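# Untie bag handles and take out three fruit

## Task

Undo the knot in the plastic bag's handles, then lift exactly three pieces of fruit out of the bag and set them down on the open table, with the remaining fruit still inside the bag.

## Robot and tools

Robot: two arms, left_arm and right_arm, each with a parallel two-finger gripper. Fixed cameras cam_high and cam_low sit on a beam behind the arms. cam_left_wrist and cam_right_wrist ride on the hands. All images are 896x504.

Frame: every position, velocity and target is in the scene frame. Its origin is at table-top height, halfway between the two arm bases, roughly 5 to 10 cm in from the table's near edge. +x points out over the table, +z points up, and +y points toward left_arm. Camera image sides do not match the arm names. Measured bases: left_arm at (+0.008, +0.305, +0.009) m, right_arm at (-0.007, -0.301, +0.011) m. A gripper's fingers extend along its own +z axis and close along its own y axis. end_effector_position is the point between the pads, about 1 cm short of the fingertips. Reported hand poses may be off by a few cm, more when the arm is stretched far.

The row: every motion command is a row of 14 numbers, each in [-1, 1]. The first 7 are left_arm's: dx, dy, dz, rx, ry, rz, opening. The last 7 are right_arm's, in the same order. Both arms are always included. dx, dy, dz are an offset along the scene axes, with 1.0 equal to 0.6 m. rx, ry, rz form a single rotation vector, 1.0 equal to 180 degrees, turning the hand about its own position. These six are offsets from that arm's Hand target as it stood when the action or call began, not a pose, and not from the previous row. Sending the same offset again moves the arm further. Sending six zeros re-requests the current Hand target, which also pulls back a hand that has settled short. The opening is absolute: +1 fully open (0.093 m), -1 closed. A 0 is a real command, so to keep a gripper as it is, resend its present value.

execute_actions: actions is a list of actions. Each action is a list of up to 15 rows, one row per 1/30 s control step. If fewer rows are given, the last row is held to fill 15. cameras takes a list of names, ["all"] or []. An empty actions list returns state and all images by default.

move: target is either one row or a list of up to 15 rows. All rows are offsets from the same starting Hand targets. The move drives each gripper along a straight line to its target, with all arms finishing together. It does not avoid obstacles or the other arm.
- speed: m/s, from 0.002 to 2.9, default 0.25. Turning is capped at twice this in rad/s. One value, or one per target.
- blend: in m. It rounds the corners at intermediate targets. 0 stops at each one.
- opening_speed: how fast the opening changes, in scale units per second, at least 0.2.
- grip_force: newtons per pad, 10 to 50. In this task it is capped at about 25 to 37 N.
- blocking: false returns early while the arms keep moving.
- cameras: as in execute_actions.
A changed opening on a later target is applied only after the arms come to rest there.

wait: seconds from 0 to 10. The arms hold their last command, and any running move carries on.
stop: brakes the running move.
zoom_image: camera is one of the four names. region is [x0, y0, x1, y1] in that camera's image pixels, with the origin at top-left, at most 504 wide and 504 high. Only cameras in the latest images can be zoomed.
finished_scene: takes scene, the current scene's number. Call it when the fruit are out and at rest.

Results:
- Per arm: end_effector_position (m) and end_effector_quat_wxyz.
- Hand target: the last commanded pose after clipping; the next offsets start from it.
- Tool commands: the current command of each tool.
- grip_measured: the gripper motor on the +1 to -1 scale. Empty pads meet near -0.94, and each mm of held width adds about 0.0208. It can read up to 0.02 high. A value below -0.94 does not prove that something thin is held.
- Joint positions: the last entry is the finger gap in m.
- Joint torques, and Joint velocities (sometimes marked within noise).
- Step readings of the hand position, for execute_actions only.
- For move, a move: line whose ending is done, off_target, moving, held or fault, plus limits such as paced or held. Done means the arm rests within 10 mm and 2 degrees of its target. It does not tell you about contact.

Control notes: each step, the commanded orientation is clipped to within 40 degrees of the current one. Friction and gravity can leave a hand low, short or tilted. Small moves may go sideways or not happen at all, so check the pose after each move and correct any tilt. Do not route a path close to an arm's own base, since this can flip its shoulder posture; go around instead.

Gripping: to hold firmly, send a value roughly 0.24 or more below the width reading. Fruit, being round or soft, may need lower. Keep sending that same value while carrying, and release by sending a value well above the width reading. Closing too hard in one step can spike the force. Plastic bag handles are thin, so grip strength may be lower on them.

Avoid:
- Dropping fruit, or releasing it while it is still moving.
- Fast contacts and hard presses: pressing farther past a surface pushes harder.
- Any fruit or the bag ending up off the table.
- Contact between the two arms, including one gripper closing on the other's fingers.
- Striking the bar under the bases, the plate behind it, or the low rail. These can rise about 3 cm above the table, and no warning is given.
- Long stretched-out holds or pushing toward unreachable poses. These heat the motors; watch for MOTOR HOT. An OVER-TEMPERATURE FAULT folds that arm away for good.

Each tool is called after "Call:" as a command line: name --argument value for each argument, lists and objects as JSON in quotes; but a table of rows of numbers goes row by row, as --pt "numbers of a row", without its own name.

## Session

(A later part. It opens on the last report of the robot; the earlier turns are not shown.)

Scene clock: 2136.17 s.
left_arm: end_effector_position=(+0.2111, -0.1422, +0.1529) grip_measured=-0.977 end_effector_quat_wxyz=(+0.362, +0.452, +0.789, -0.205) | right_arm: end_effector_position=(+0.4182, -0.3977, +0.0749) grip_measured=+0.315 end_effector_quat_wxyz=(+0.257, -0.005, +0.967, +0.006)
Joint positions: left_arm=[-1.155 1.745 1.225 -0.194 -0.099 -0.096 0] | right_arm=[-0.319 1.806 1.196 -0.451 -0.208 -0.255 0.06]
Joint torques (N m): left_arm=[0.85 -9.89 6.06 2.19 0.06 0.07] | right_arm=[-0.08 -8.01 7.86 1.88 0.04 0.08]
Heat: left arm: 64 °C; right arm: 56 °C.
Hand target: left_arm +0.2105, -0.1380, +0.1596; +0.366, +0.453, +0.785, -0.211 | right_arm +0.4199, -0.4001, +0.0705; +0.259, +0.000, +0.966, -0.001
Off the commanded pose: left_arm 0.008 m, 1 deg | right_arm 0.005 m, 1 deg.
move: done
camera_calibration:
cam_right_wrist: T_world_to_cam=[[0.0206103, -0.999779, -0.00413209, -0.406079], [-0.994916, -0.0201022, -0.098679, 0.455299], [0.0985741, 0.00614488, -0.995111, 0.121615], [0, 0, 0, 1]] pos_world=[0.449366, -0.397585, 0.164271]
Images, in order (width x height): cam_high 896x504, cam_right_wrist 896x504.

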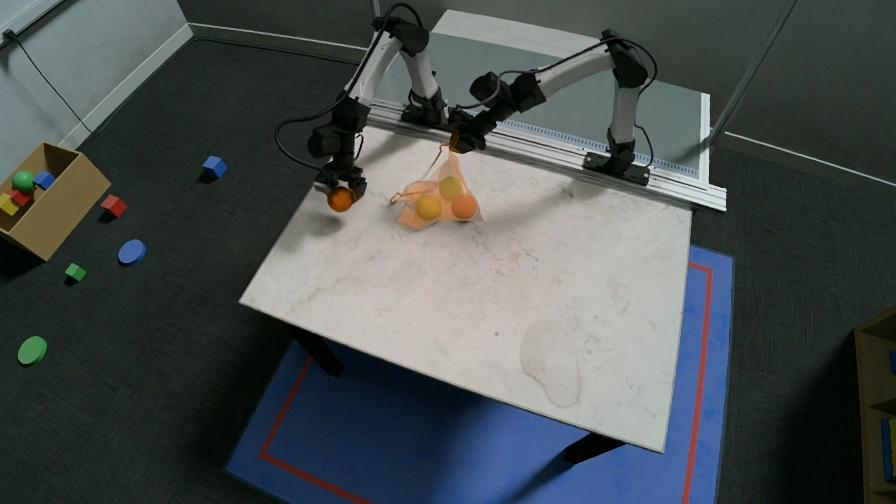

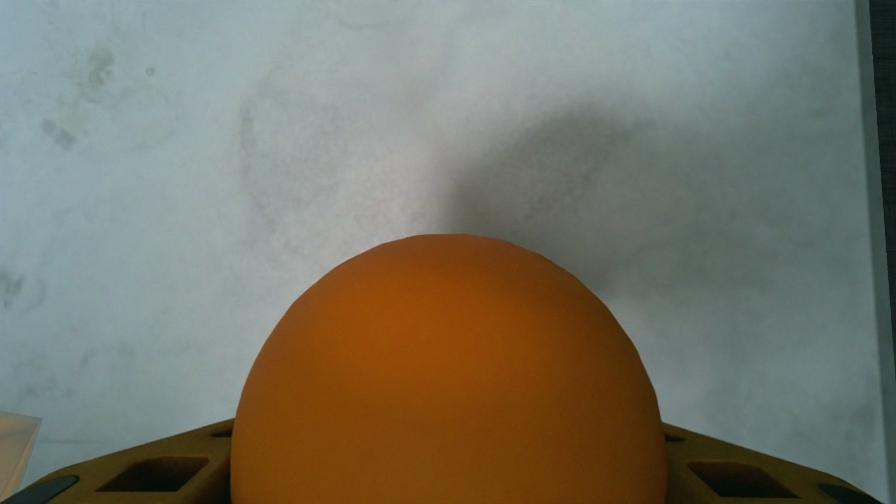

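Call:
move --target '[0,0,0,0,0,0,-1,0,0,-0.066,0,0,0,0.3]' --speed 0.04 --cameras '["cam_low"]'

Call:
zoom_image --camera "cam_low" --region '[100, 220, 380, 380]'

Scene clock: 2143.50 s.
left_arm: end_effector_position=(+0.2111, -0.1422, +0.1529) grip_measured=-0.977 end_effector_quat_wxyz=(+0.362, +0.452, +0.789, -0.205) | right_arm: end_effector_position=(+0.4198, -0.3988, +0.0376) grip_measured=+0.315 end_effector_quat_wxyz=(+0.259, -0.005, +0.966, +0.005)
Joint positions: left_arm=[-1.155 1.745 1.225 -0.194 -0.099 -0.096 0] | right_arm=[-0.315 1.872 1.115 -0.296 -0.206 -0.251 0.06]
Joint torques (N m): left_arm=[0.81 -9.84 6.06 2.18 0.06 0.07] | right_arm=[0.02 -7.8 7.02 1.9 0.05 0.08]
Heat: left arm: 64 °C; right arm: 56 °C.
Hand target: left_arm +0.2105, -0.1380, +0.1596; +0.366, +0.453, +0.785, -0.211 | right_arm +0.4199, -0.4001, +0.0309; +0.259, +0.000, +0.966, -0.001
Off the commanded pose: left_arm 0.008 m, 1 deg | right_arm 0.007 m, 1 deg.
move: done
Images, in order (width x height): cam_low 896x504.

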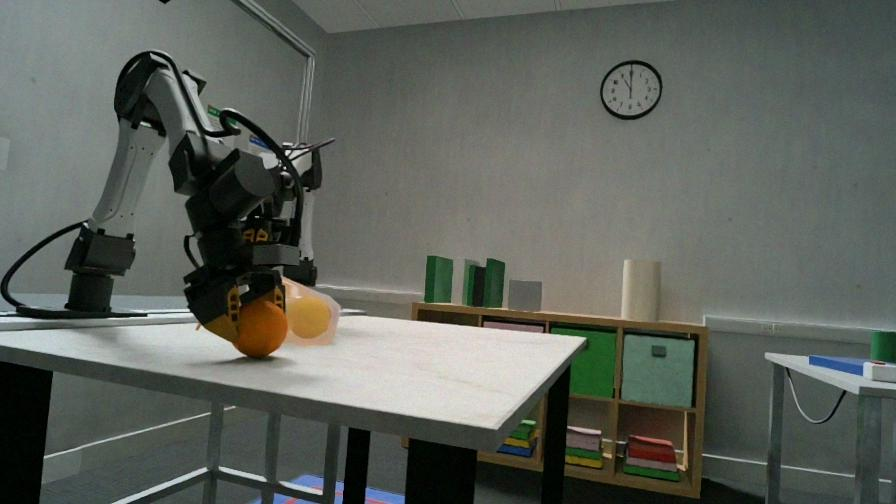

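Scaled by 1.800 from the camera's 896x504 image, which has a finer 1280x720 frame.

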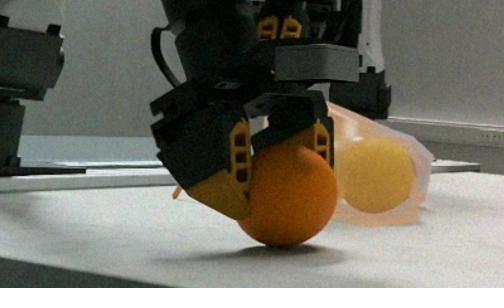

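Call:
move --target '[0,0,0,0,0,0,-1,0,0,-0.009,0,0,0,0.3]' --speed 0.03 --cameras '["cam_low"]'

Call:
zoom_image --camera "cam_low" --region '[180, 270, 340, 380]'

Scene clock: 2154.00 s.
left_arm: end_effector_position=(+0.2111, -0.1422, +0.1529) grip_measured=-0.977 end_effector_quat_wxyz=(+0.362, +0.452, +0.789, -0.205) | right_arm: end_effector_position=(+0.4222, -0.3997, +0.0360) grip_measured=+0.315 end_effector_quat_wxyz=(+0.265, -0.005, +0.964, +0.003)
Joint positions: left_arm=[-1.155 1.745 1.225 -0.194 -0.099 -0.096 0] | right_arm=[-0.315 1.878 1.11 -0.273 -0.205 -0.25 0.06]
Joint torques (N m): left_arm=[0.84 -9.88 6.01 2.17 0.05 0.07] | right_arm=[0.1 -7.43 6.45 1.89 0.04 0.1]
Heat: left arm: 64 °C; right arm: 55 °C.
Hand target: left_arm +0.2105, -0.1380, +0.1596; +0.366, +0.453, +0.785, -0.211 | right_arm +0.4200, -0.4002, +0.0256; +0.259, +0.000, +0.966, -0.001
Off the commanded pose: left_arm 0.008 m, 1 deg | right_arm 0.011 m, 1 deg.
move: off_target (right_arm)
Images, in order (width x height): cam_low 896x504.

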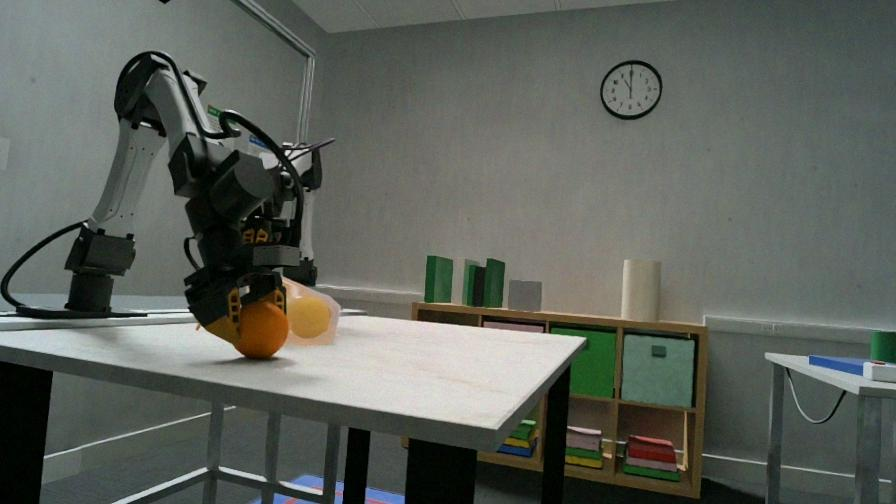

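Scaled by 3.150 from the camera's 896x504 image, which has a finer 1280x720 frame.

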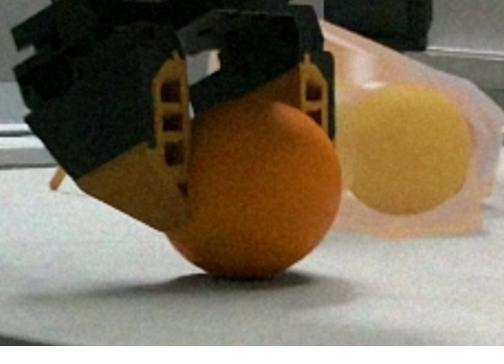

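Call:
move --pt "0 0 0 0 0 0 -1 0.003 0 0.01 0 0 0 0.3" --pt "0 0 0 0 0 0 -1 0.003 0 0.01 0 0 0 0.6" --pt "0 0 0 0 0 0 -1 0.003 0 0.01 0 0 0 0.9" --pt "0 0 0 0 0 0 -1 -0.12 0 0.22 0 0 0 0.9" --speed 0.08 --opening_speed 0.5 --cameras '["cam_low","cam_right_wrist"]'

Scene clock: 2173.27 s.
left_arm: end_effector_position=(+0.2111, -0.1422, +0.1529) grip_measured=-0.977 end_effector_quat_wxyz=(+0.362, +0.452, +0.789, -0.205) | right_arm: end_effector_position=(+0.3449, -0.3966, +0.1392) grip_measured=+0.898 end_effector_quat_wxyz=(+0.240, +0.002, +0.971, +0.004)
Joint positions: left_arm=[-1.155 1.745 1.225 -0.194 -0.099 -0.096 0] | right_arm=[-0.397 1.51 1.147 -0.745 -0.229 -0.32 0.088]
Joint torques (N m): left_arm=[0.87 -9.89 6.04 2.18 0.07 0.06] | right_arm=[-1.16 -8.47 12.46 1.37 -0.24 -0.1]
Heat: left arm: 64 °C; right arm: 54 °C.
Hand target: left_arm +0.2105, -0.1380, +0.1596; +0.366, +0.453, +0.785, -0.211 | right_arm +0.3480, -0.4002, +0.1576; +0.259, +0.000, +0.966, +0.000
Off the commanded pose: left_arm 0.008 m, 1 deg | right_arm 0.019 m, 2 deg.
move: off_target (right_arm)
camera_calibration:
cam_right_wrist: T_world_to_cam=[[0.00726109, -0.999959, -0.00537295, -0.398584], [-0.997925, -0.00690239, -0.0640097, 0.390164], [0.0639701, 0.00582658, -0.997935, 0.205098], [0, 0, 0, 1]] pos_world=[0.379128, -0.39707, 0.227507]
Images, in order (width x height): cam_low 896x504, cam_right_wrist 896x504.

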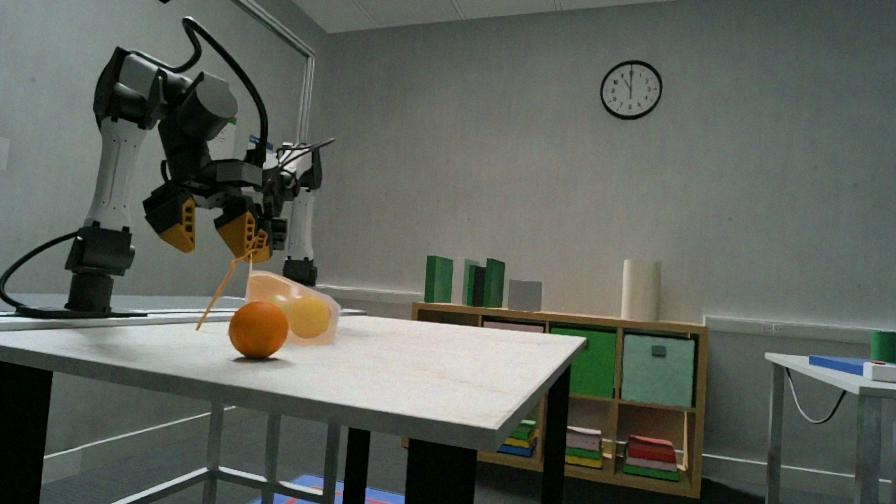

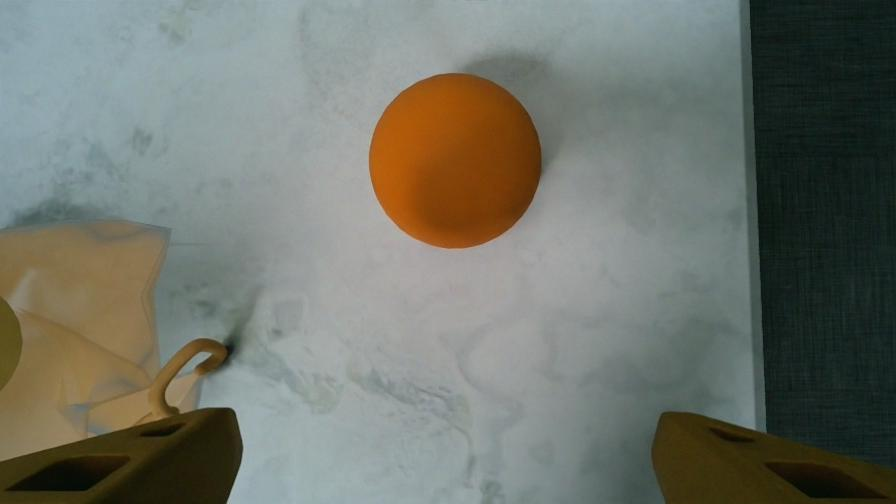

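Call:
move --pt "0 0 0 0 0 0 -1 -0.05 0.03 0.05 0 0 0 0.5" --pt "0 0 0 0 0 0 -1 -0.17 0.2 0.0 0.0103 -0.0268 0.2334 0.1" --speed 0.15 --blend 0.03 --cameras '["cam_left_wrist","cam_right_wrist","cam_high"]'

Call:
zoom_image --camera "cam_high" --region '[330, 120, 510, 260]'

Scene clock: 2185.90 s.
left_arm: end_effector_position=(+0.2111, -0.1422, +0.1529) grip_measured=-0.977 end_effector_quat_wxyz=(+0.362, +0.452, +0.789, -0.205) | right_arm: end_effector_position=(+0.2528, -0.2855, +0.1590) grip_measured=+0.102 end_effector_quat_wxyz=(+0.284, -0.337, +0.892, +0.099)
Joint positions: left_arm=[-1.155 1.745 1.225 -0.194 -0.099 -0.096 0] | right_arm=[-0.326 1.134 0.912 -0.974 -0.554 -0.928 0.05]
Joint torques (N m): left_arm=[0.83 -9.84 6.04 2.19 0.05 0.06] | right_arm=[0.27 -4.33 7.31 1.05 -0.43 -0.08]
Heat: left arm: 64 °C; right arm: 57 °C.
Hand target: left_arm +0.2105, -0.1380, +0.1596; +0.366, +0.453, +0.785, -0.211 | right_arm +0.2460, -0.2801, +0.1575; +0.281, -0.342, +0.890, +0.108
Off the commanded pose: left_arm 0.008 m, 1 deg | right_arm 0.009 m, 1 deg.
move: done; blend cut to 0.023 m at target 1
camera_calibration:
cam_left_wrist: T_world_to_cam=[[-0.86528, -0.501274, -0.00382781, 0.111101], [-0.454436, 0.787607, -0.416129, 0.311281], [0.211609, -0.358329, -0.909298, 0.132443], [0, 0, 0, 1]] pos_world=[0.209564, -0.142017, 0.250388]
cam_right_wrist: T_world_to_cam=[[0.663581, -0.747842, 0.0198037, -0.384573], [-0.73209, -0.654597, -0.188539, 0.0679744], [0.153961, 0.110613, -0.981866, 0.234709], [0, 0, 0, 1]] pos_world=[0.268823, -0.269066, 0.250885]
Images, in order (width x height): cam_high 896x504, cam_left_wrist 896x504, cam_right_wrist 896x504.

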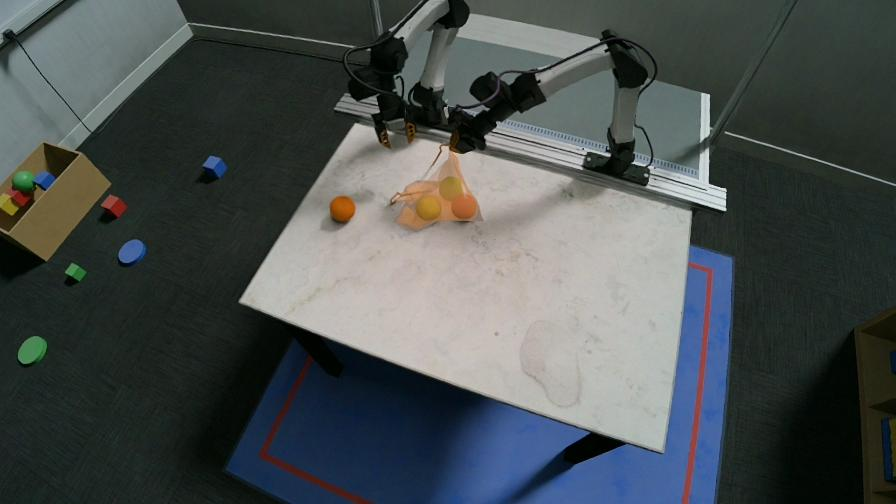

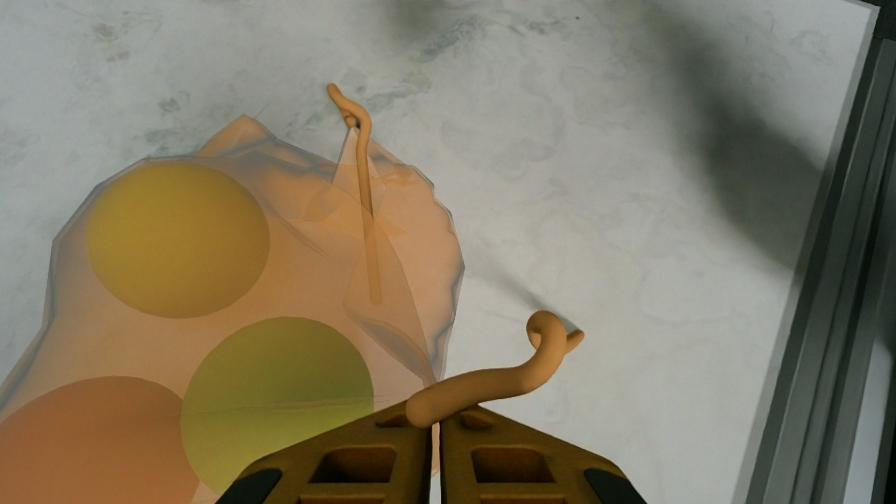

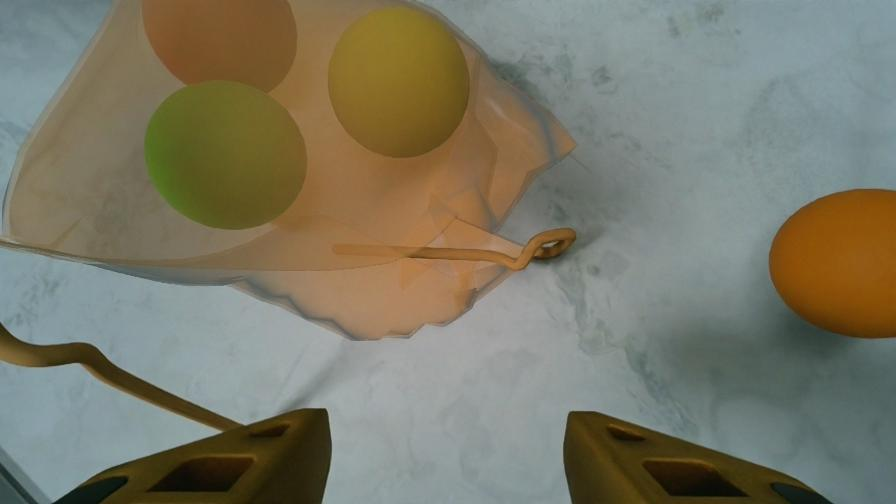

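Scaled by 2.800 from the camera's 896x504 image, which has a finer 1280x720 frame.

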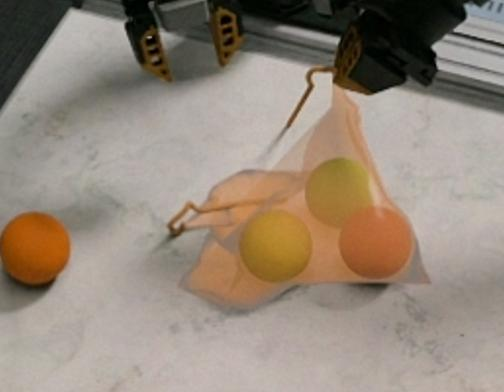

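Call:
move --pt "0 0 0 0 0 0 -1 0.03 -0.03 0.02 0.0048 0.092 -0.244 -0.4" --pt "0 0 0 0 0 0 -1 0.165 0.0 -0.08 0.0096 0.1847 -0.4875 -0.4" --speed 0.15 --blend 0.03 --cameras '["cam_right_wrist"]'

Call:
zoom_image --camera "cam_right_wrist" --region '[280, 220, 640, 500]'

Scene clock: 2248.03 s.
left_arm: end_effector_position=(+0.2111, -0.1422, +0.1529) grip_measured=-0.977 end_effector_quat_wxyz=(+0.362, +0.452, +0.789, -0.205) | right_arm: end_effector_position=(+0.3417, -0.2793, +0.1053) grip_measured=-0.398 end_effector_quat_wxyz=(+0.038, +0.403, +0.914, -0.010)
Joint positions: left_arm=[-1.155 1.745 1.225 -0.194 -0.099 -0.096 0] | right_arm=[0.048 1.779 1.435 -1.141 0.011 0.888 0.026]
Joint torques (N m): left_arm=[0.81 -9.87 6.02 2.2 0.06 0.07] | right_arm=[0.13 -6.84 11.48 0.4 0.23 0.07]
Heat: left arm: 64 °C; right arm: 56 °C.
Hand target: left_arm +0.2105, -0.1380, +0.1596; +0.366, +0.453, +0.785, -0.211 | right_arm +0.3451, -0.2802, +0.1096; +0.040, +0.406, +0.913, -0.018
Off the commanded pose: left_arm 0.008 m, 1 deg | right_arm 0.005 m, 1 deg.
move: done
camera_calibration:
cam_right_wrist: T_world_to_cam=[[-0.731949, -0.681271, -0.0110183, 0.0608152], [-0.644386, 0.686885, 0.336088, 0.416452], [-0.221399, 0.253099, -0.941766, 0.331406], [0, 0, 0, 1]] pos_world=[0.386243, -0.328502, 0.172812]
Images, in order (width x height): cam_right_wrist 896x504.

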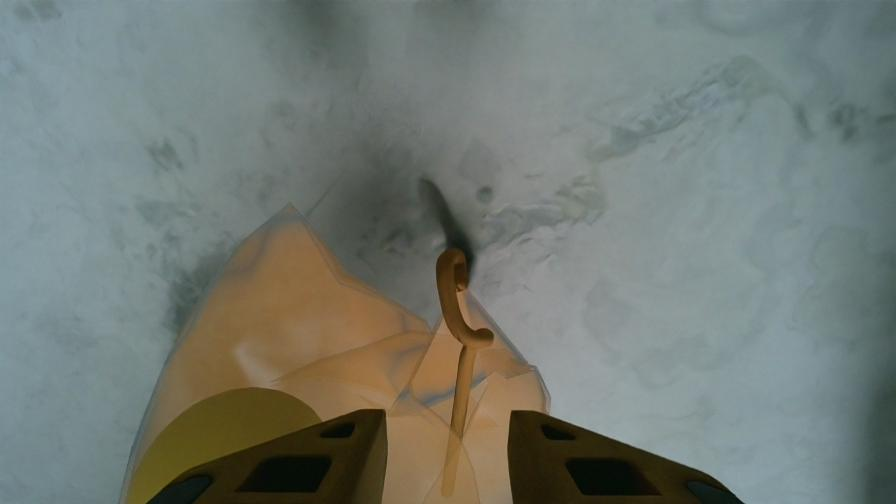

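Scaled by 1.400 from the camera's 896x504 image, which has a finer 1280x720 frame.

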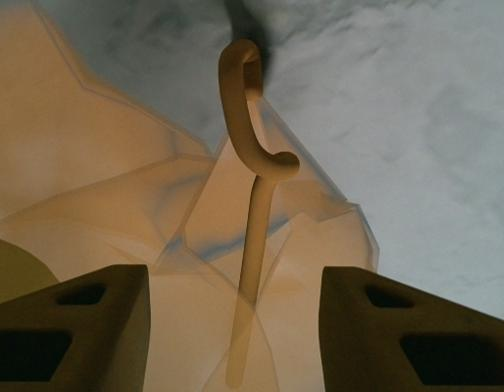

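Call:
move --target '[0,0,0,0,0,0,-1,-0.0177,0.0112,-0.115,0,0,0,-0.4]' --speed 0.1 --cameras '["cam_right_wrist"]'

Call:
zoom_image --camera "cam_right_wrist" --region '[320, 240, 600, 480]'

Scene clock: 2264.57 s.
left_arm: end_effector_position=(+0.2111, -0.1422, +0.1529) grip_measured=-0.977 end_effector_quat_wxyz=(+0.362, +0.452, +0.789, -0.205) | right_arm: end_effector_position=(+0.3353, -0.2718, +0.0466) grip_measured=-0.398 end_effector_quat_wxyz=(+0.039, +0.404, +0.914, -0.010)
Joint positions: left_arm=[-1.155 1.745 1.225 -0.194 -0.099 -0.096 0] | right_arm=[0.079 1.81 1.235 -0.907 0.014 0.92 0.026]
Joint torques (N m): left_arm=[0.85 -9.87 6.06 2.18 0.07 0.04] | right_arm=[-0.01 -7.28 6.64 0.82 0.22 0.1]
Heat: left arm: 64 °C; right arm: 56 °C.
Hand target: left_arm +0.2105, -0.1380, +0.1596; +0.366, +0.453, +0.785, -0.211 | right_arm +0.3343, -0.2735, +0.0406; +0.040, +0.406, +0.913, -0.018
Off the commanded pose: left_arm 0.008 m, 1 deg | right_arm 0.006 m, 1 deg.
move: done
camera_calibration:
cam_right_wrist: T_world_to_cam=[[-0.732144, -0.681015, -0.0135174, 0.0608234], [-0.645188, 0.686991, 0.334328, 0.427353], [-0.218397, 0.253498, -0.94236, 0.271937], [0, 0, 0, 1]] pos_world=[0.379644, -0.321101, 0.114209]
Images, in order (width x height): cam_right_wrist 896x504.

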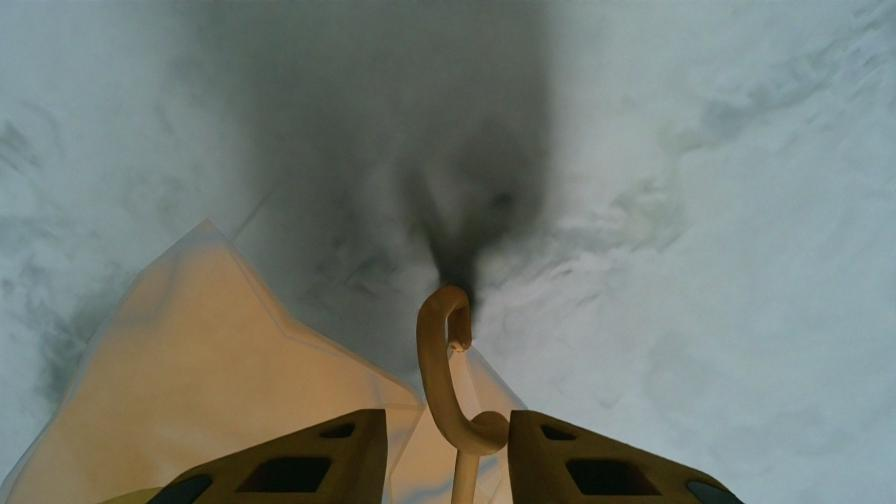

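Scaled by 1.800 from the camera's 896x504 image, which has a finer 1280x720 frame.

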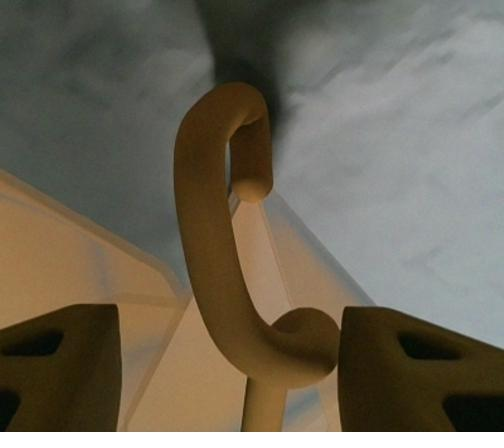

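Call:
move --pt "0 0 0 0 0 0 -1 0.0033 -0.0017 -0.043 0 0 0 -0.4" --pt "0 0 0 0 0 0 -1 0.0033 -0.0017 -0.043 0 0 0 -1" --speed 0.06 --opening_speed 0.6 --cameras '["cam_right_wrist"]'

Call:
zoom_image --camera "cam_right_wrist" --region '[320, 240, 600, 480]'

Scene clock: 2277.40 s.
left_arm: end_effector_position=(+0.2111, -0.1422, +0.1529) grip_measured=-0.977 end_effector_quat_wxyz=(+0.362, +0.452, +0.789, -0.205) | right_arm: end_effector_position=(+0.3385, -0.2727, +0.0216) grip_measured=-0.904 end_effector_quat_wxyz=(+0.041, +0.403, +0.914, -0.009)
Joint positions: left_arm=[-1.155 1.745 1.225 -0.194 -0.099 -0.096 0] | right_arm=[0.079 1.856 1.187 -0.81 0.014 0.92 0.002]
Joint torques (N m): left_arm=[0.79 -9.89 6.08 2.18 0.06 0.06] | right_arm=[0.06 -7.17 6.37 0.83 0.23 0.11]
Heat: left arm: 65 °C; right arm: 55 °C.
Hand target: left_arm +0.2105, -0.1380, +0.1596; +0.366, +0.453, +0.785, -0.211 | right_arm +0.3364, -0.2745, +0.0149; +0.040, +0.406, +0.913, -0.018
Off the commanded pose: left_arm 0.008 m, 1 deg | right_arm 0.007 m, 1 deg.
move: done
camera_calibration:
cam_right_wrist: T_world_to_cam=[[-0.732048, -0.681066, -0.0159547, 0.0622307], [-0.646375, 0.686981, 0.332051, 0.438754], [-0.215188, 0.25339, -0.943127, 0.248112], [0, 0, 0, 1]] pos_world=[0.382546, -0.321901, 0.0893052]
Images, in order (width x height): cam_right_wrist 896x504.

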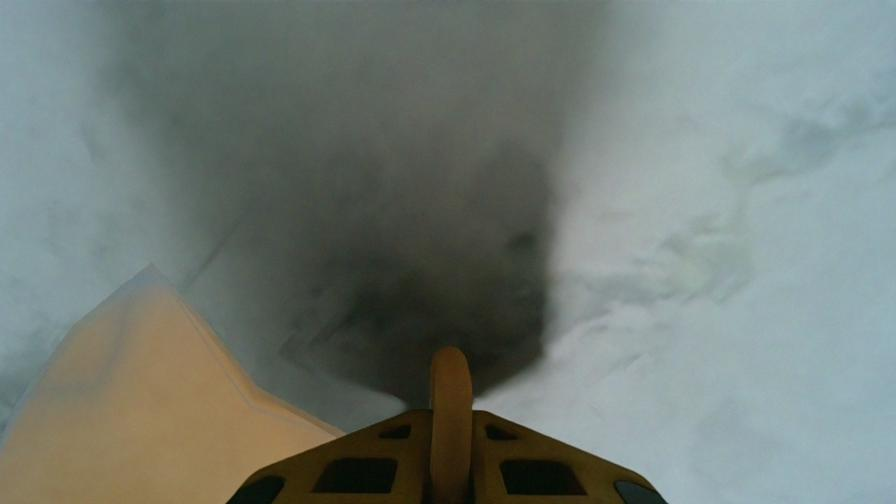

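Scaled by 1.800 from the camera's 896x504 image, which has a finer 1280x720 frame.

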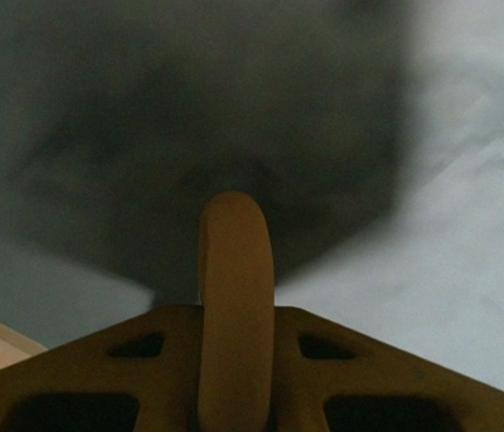

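Call:
move --pt "0 0 0 0 0 0 -1 0.01 0.03 0.13 0 0 0 -1" --pt "-0.005 0.06 -0.06 0 0 0 -1 0.0227 0.1075 0.27 0 0 0 -1" --pt "-0.009 0.113 -0.185 0 0 0 -1 0.0227 0.1075 0.27 0 0 0 -1" --speed 0.1 --blend '[0.02,0.02,0]' --cameras '["cam_right_wrist","cam_left_wrist","cam_high","cam_low"]'

Call:
zoom_image --camera "cam_high" --region '[350, 120, 510, 260]'

Call:
zoom_image --camera "cam_low" --region '[170, 220, 370, 360]'

Scene clock: 2305.17 s.
left_arm: end_effector_position=(+0.2090, -0.0772, +0.0646) grip_measured=-0.977 end_effector_quat_wxyz=(+0.384, +0.443, +0.780, -0.219) | right_arm: end_effector_position=(+0.3452, -0.2102, +0.1724) grip_measured=-0.904 end_effector_quat_wxyz=(+0.031, +0.404, +0.914, -0.015)
Joint positions: left_arm=[-1.084 1.701 0.715 0.334 -0.048 -0.052 0] | right_arm=[0.24 1.854 1.81 -1.459 0.026 1.081 0.002]
Joint torques (N m): left_arm=[0.76 -5.22 4.86 2.11 0.11 0.06] | right_arm=[0.06 -7.43 11.33 0.47 0.28 0.08]
Heat: left arm: 65 °C; right arm: 54 °C.
Hand target: left_arm +0.2052, -0.0702, +0.0488; +0.366, +0.453, +0.785, -0.211 | right_arm +0.3500, -0.2100, +0.1768; +0.040, +0.406, +0.913, -0.018
Off the commanded pose: left_arm 0.018 m, 3 deg | right_arm 0.007 m, 1 deg.
move: off_target (left_arm)
camera_calibration:
cam_left_wrist: T_world_to_cam=[[-0.863535, -0.504288, 0.0000681593, 0.140707], [-0.445621, 0.763011, -0.468227, 0.22204], [0.23607, -0.404361, -0.883608, 0.0654763], [0, 0, 0, 1]] pos_world=[0.204994, -0.0719855, 0.161811]
cam_right_wrist: T_world_to_cam=[[-0.733029, -0.680195, 0.00156198, 0.109672], [-0.638349, 0.688721, 0.343765, 0.345741], [-0.234903, 0.250993, -0.939054, 0.381607], [0, 0, 0, 1]] pos_world=[0.390737, -0.259302, 0.239325]

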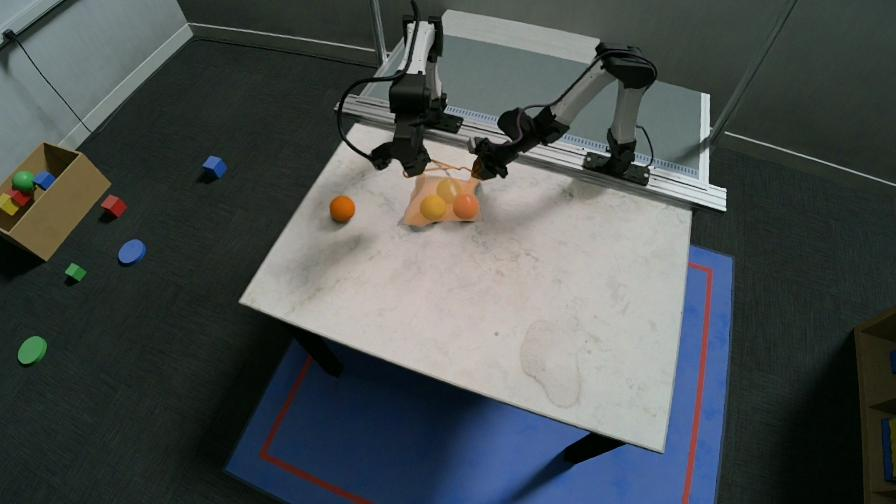

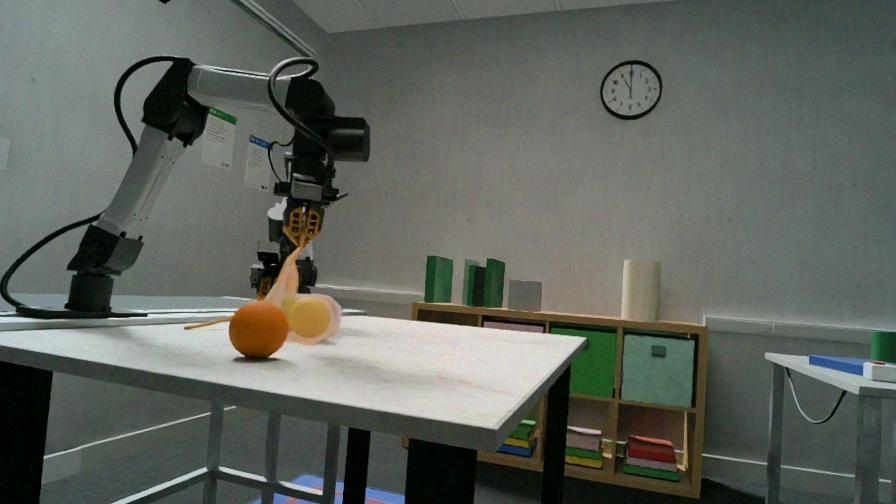

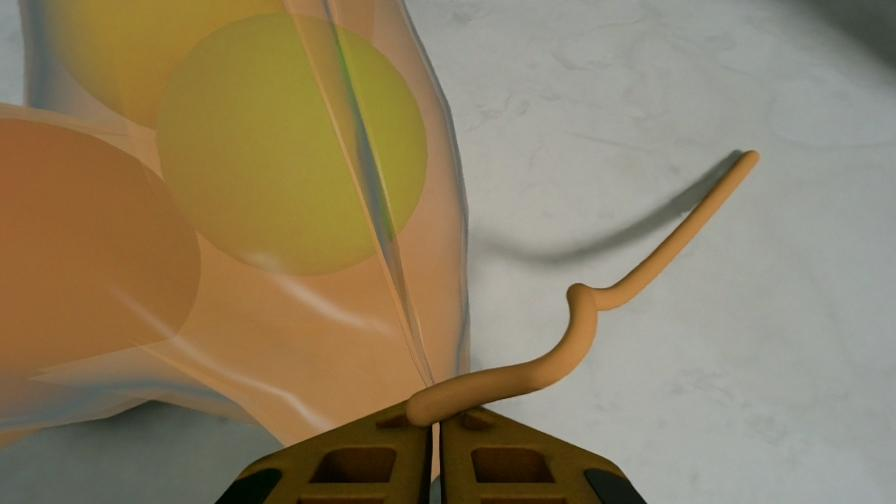

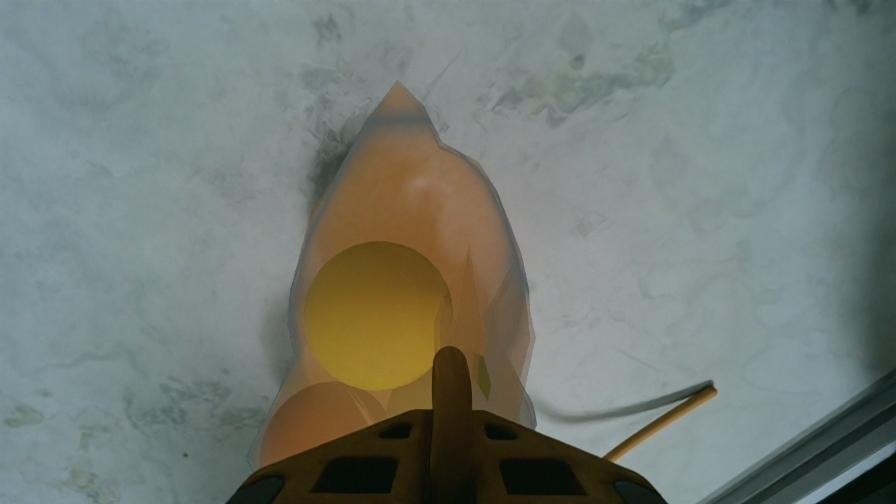

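Scaled by 3.150 from the camera's 896x504 image, which has a finer 1280x720 frame.

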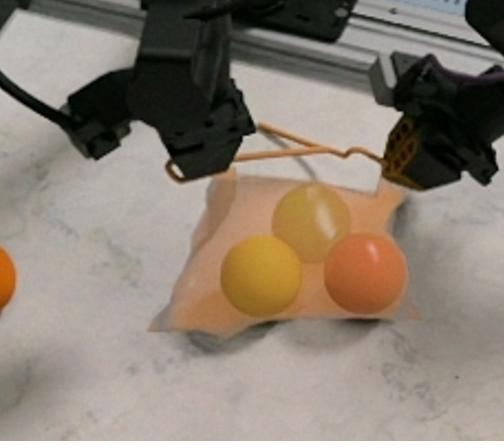

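Scaled by 2.520 from the camera's 896x504 image, which has a finer 1280x720 frame.

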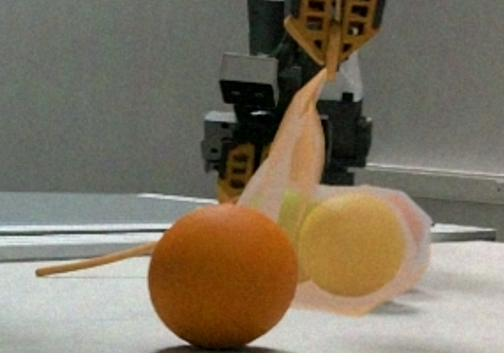

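Call:
move --target '[0,0,0,0,0,0,-1,0.0,0.075,-0.035,0,0,0,-1]' --speed 0.08 --cameras '["cam_left_wrist"]'

Call:
zoom_image --camera "cam_left_wrist" --region '[120, 0, 560, 420]'

Scene clock: 2320.90 s.
left_arm: end_effector_position=(+0.2087, -0.0775, +0.0646) grip_measured=-0.977 end_effector_quat_wxyz=(+0.384, +0.444, +0.779, -0.220) | right_arm: end_effector_position=(+0.3414, -0.1664, +0.1538) grip_measured=-0.904 end_effector_quat_wxyz=(+0.026, +0.402, +0.915, -0.021)
Joint positions: left_arm=[-1.084 1.701 0.715 0.335 -0.045 -0.052 0] | right_arm=[0.365 1.905 1.81 -1.429 0.036 1.202 0.002]
Joint torques (N m): left_arm=[0.69 -5.15 4.78 2.16 0.09 0.07] | right_arm=[-0.05 -7.92 10.3 0.68 0.29 0.08]
Heat: left arm: 62 °C; right arm: 57 °C.
Hand target: left_arm +0.2052, -0.0703, +0.0487; +0.366, +0.453, +0.785, -0.211 | right_arm +0.3500, -0.1650, +0.1558; +0.040, +0.406, +0.913, -0.018
Off the commanded pose: left_arm 0.018 m, 3 deg | right_arm 0.009 m, 2 deg.
move: off_target (left_arm)
camera_calibration:
cam_left_wrist: T_world_to_cam=[[-0.864632, -0.502403, 0.00168452, 0.14059], [-0.444543, 0.763485, -0.468479, 0.22188], [0.234079, -0.405811, -0.883473, 0.0657639], [0, 0, 0, 1]] pos_world=[0.2048, -0.0720818, 0.16181]
Images, in order (width x height): cam_left_wrist 896x504.

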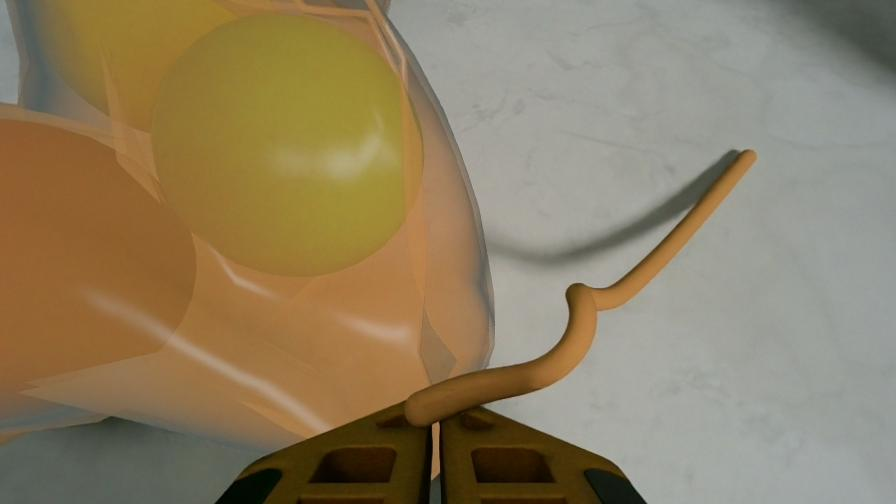

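Scaled by 1.145 from the camera's 896x504 image, which has a finer 1280x720 frame.

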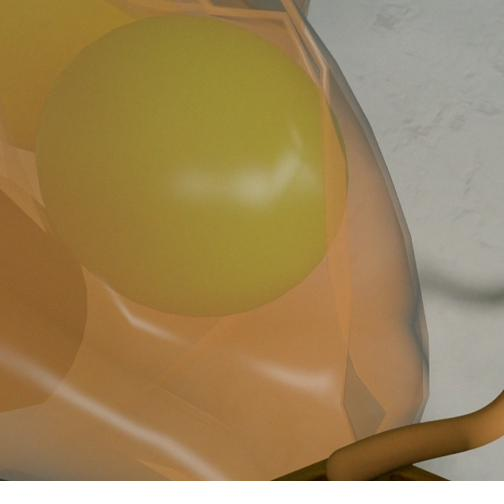

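Call:
move --target '[0.067,0.017,0.02,0,0,0,-1,0.025,-0.042,0.03,0,0,0,-1]' --speed 0.08 --cameras '["cam_left_wrist","cam_high"]'

Call:
zoom_image --camera "cam_left_wrist" --region '[120, 0, 560, 420]'

Call:
zoom_image --camera "cam_high" --region '[350, 120, 510, 260]'

Scene clock: 2339.73 s.
left_arm: end_effector_position=(+0.2443, -0.0583, +0.0644) grip_measured=-0.977 end_effector_quat_wxyz=(+0.376, +0.446, +0.784, -0.213) | right_arm: end_effector_position=(+0.3623, -0.1857, +0.1702) grip_measured=-0.904 end_effector_quat_wxyz=(+0.039, +0.405, +0.913, -0.012)
Joint positions: left_arm=[-0.951 1.707 0.741 0.29 0.057 0.032 0] | right_arm=[0.296 1.939 1.92 -1.472 0.036 1.14 0.002]
Joint torques (N m): left_arm=[0.65 -5.33 8.09 1.99 0.12 0.1] | right_arm=[-0.84 -7.99 11.33 0.36 0.22 -0.08]
Heat: left arm: 60 °C; right arm: 58 °C.
Hand target: left_arm +0.2453, -0.0601, +0.0607; +0.366, +0.453, +0.785, -0.211 | right_arm +0.3650, -0.1902, +0.1738; +0.040, +0.406, +0.913, -0.018
Off the commanded pose: left_arm 0.004 m, 1 deg | right_arm 0.006 m, 1 deg.
move: done
camera_calibration:
cam_left_wrist: T_world_to_cam=[[-0.863987, -0.503511, -0.00185032, 0.181085], [-0.449474, 0.772911, -0.447863, 0.2234], [0.226934, -0.386116, -0.8941, 0.0685099], [0, 0, 0, 1]] pos_world=[0.24132, -0.0550375, 0.161642]
Images, in order (width x height): cam_high 896x504, cam_left_wrist 896x504.

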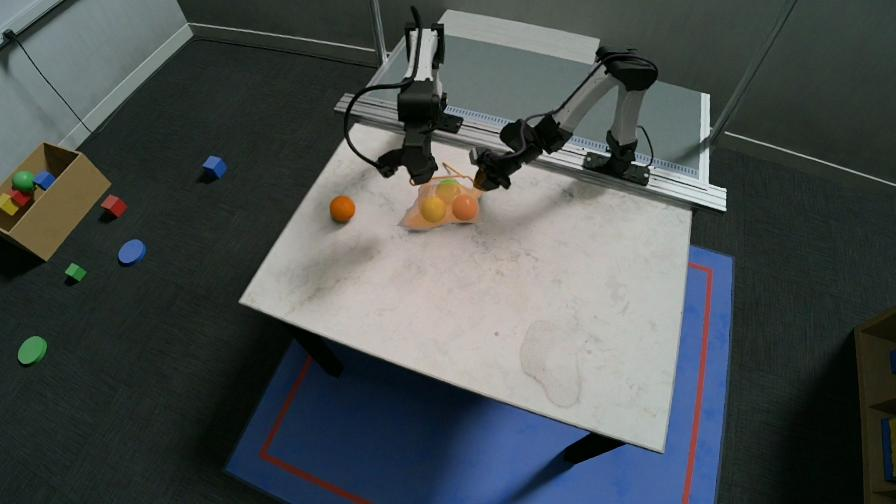

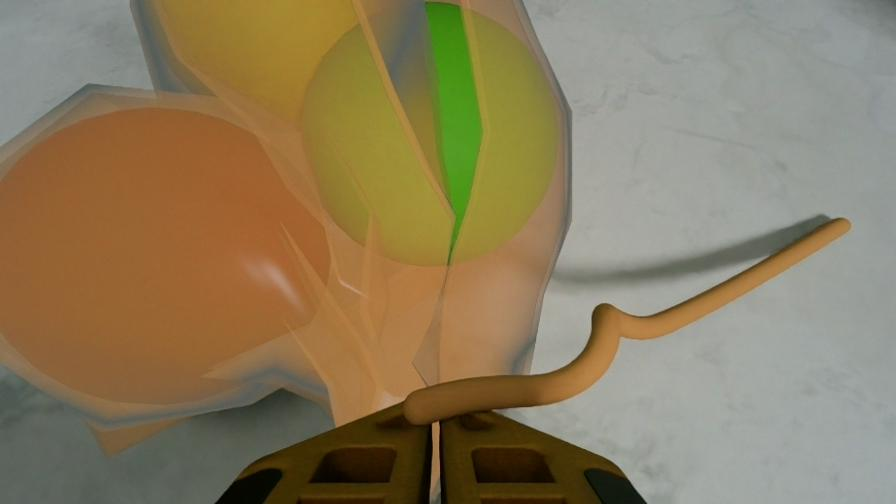

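Scaled by 1.145 from the camera's 896x504 image, which has a finer 1280x720 frame.

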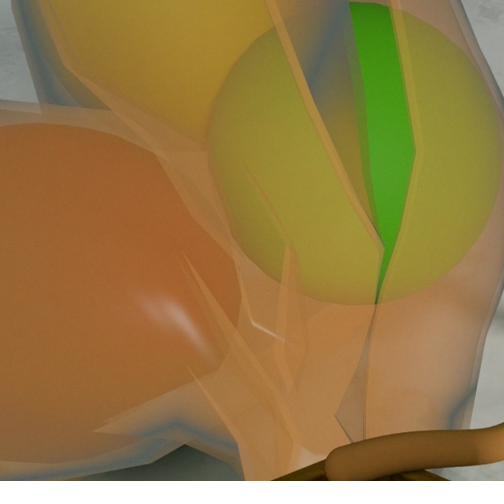

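Scaled by 3.150 from the camera's 896x504 image, which has a finer 1280x720 frame.

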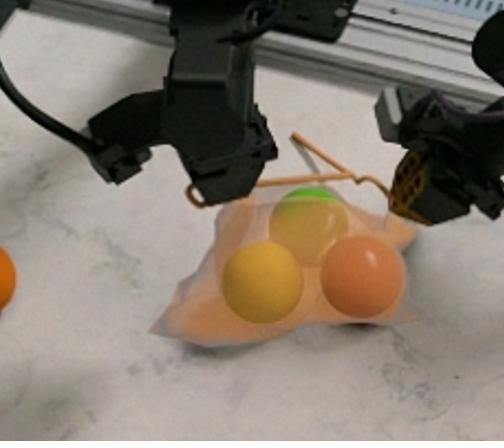

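Call:
move --pt "0.0 0.0 -0.045 0 0 0 -1 0 0 0 0 0 0 -1" --pt "0.0 0.0 -0.045 0 0 0 -0.4 0 0 0 0 0 0 -1" --pt "-0.05 0.088 0.04 0 0 0 -0.4 0 0 0 0 0 0 -1" --pt "-0.06 0.098 0.12 0 0 0 -0.94 0 0 0 0 0 0 -1" --speed 0.08 --opening_speed 0.6 --cameras '["cam_left_wrist"]'

Call:
zoom_image --camera "cam_left_wrist" --region '[220, 60, 660, 480]'

Scene clock: 2358.03 s.
left_arm: end_effector_position=(+0.2084, +0.0003, +0.1236) grip_measured=-0.937 end_effector_quat_wxyz=(+0.363, +0.451, +0.789, -0.208) | right_arm: end_effector_position=(+0.3620, -0.1858, +0.1702) grip_measured=-0.904 end_effector_quat_wxyz=(+0.038, +0.405, +0.913, -0.012)
Joint positions: left_arm=[-0.931 1.291 0.666 -0.082 0.075 0.047 0] | right_arm=[0.296 1.939 1.92 -1.473 0.036 1.14 0.002]
Joint torques (N m): left_arm=[0.58 -5.11 9.03 1.92 0.12 0.05] | right_arm=[-0.81 -8.02 11.33 0.36 0.2 -0.09]
Heat: left arm: 58 °C; right arm: 59 °C.
Hand target: left_arm +0.2093, -0.0012, +0.1326; +0.366, +0.453, +0.785, -0.211 | right_arm +0.3649, -0.1902, +0.1738; +0.040, +0.406, +0.913, -0.018
Off the commanded pose: left_arm 0.009 m, 1 deg | right_arm 0.006 m, 1 deg.
move: done; target 2's new opening was sent with left_arm's hand 0.022 m and 3 deg from that target
camera_calibration:
cam_left_wrist: T_world_to_cam=[[-0.86556, -0.500805, 0.000471883, 0.179676], [-0.454596, 0.7853, -0.420294, 0.186147], [0.210115, -0.364004, -0.907388, 0.157408], [0, 0, 0, 1]] pos_world=[0.207068, 0.00109904, 0.220981]
Images, in order (width x height): cam_left_wrist 896x504.

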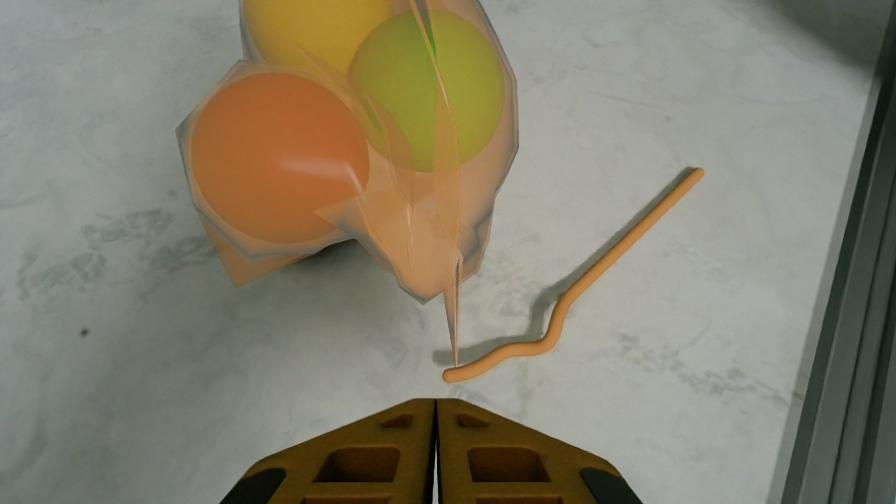

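Scaled by 1.145 from the camera's 896x504 image, which has a finer 1280x720 frame.

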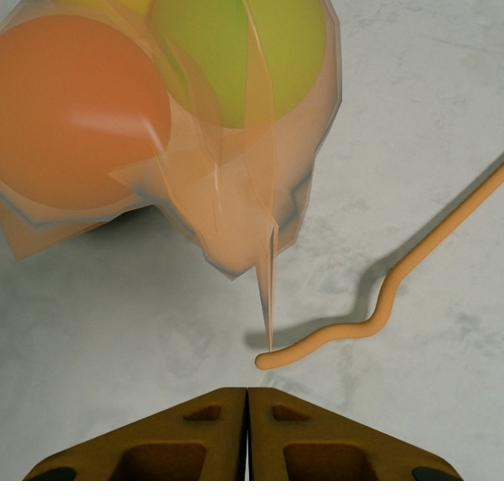

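Call:
move --pt "0.0 0.0 0.07 0 0 0 -0.94 0 0 0 0 0 0 -1" --pt "0.0745 -0.0997 0.07 0.0481 0.0278 0 -0.94 0 0 0 0 0 0 -1" --speed 0.15 --blend 0.02 --cameras '["cam_left_wrist"]'

Call:
zoom_image --camera "cam_left_wrist" --region '[260, 60, 660, 400]'

Scene clock: 2378.20 s.
left_arm: end_effector_position=(+0.2510, -0.0604, +0.1752) grip_measured=-0.937 end_effector_quat_wxyz=(+0.302, +0.467, +0.812, -0.177) | right_arm: end_effector_position=(+0.3620, -0.1858, +0.1702) grip_measured=-0.904 end_effector_quat_wxyz=(+0.038, +0.405, +0.913, -0.012)
Joint positions: left_arm=[-0.931 1.606 1.257 -0.507 0.075 0.059 0] | right_arm=[0.296 1.939 1.92 -1.473 0.036 1.14 0.002]
Joint torques (N m): left_arm=[0.61 -5.39 9.57 1.74 0.03 0.08] | right_arm=[-0.88 -7.98 11.33 0.35 0.2 -0.05]
Heat: left arm: 55 °C; right arm: 60 °C.
Hand target: left_arm +0.2540, -0.0611, +0.1747; +0.296, +0.469, +0.814, -0.171 | right_arm +0.3649, -0.1902, +0.1738; +0.040, +0.406, +0.913, -0.018
Off the commanded pose: left_arm 0.003 m, 1 deg | right_arm 0.006 m, 1 deg.
move: done
camera_calibration:
cam_left_wrist: T_world_to_cam=[[-0.868733, -0.49524, 0.00643268, 0.18619], [-0.476799, 0.832729, -0.28147, 0.258978], [0.134038, -0.247589, -0.959549, 0.208474], [0, 0, 0, 1]] pos_world=[0.257286, -0.0718338, 0.271737]
Images, in order (width x height): cam_left_wrist 896x504.

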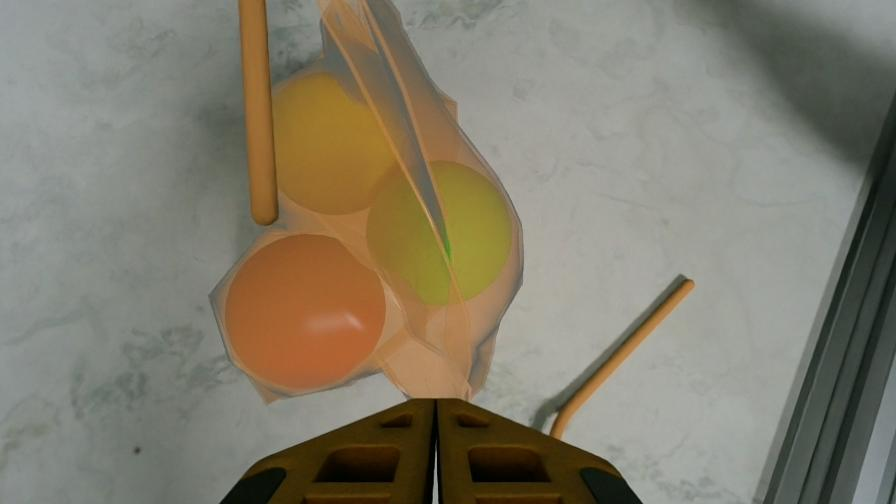

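Scaled by 1.260 from the camera's 896x504 image, which has a finer 1280x720 frame.

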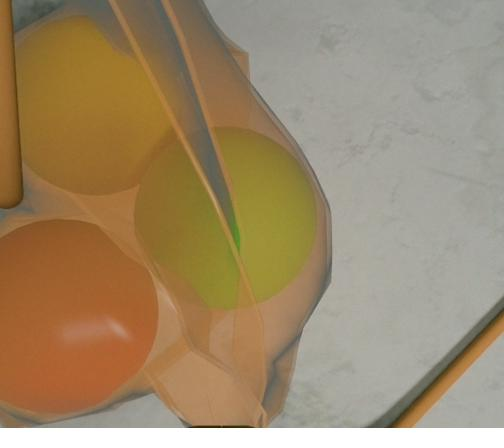

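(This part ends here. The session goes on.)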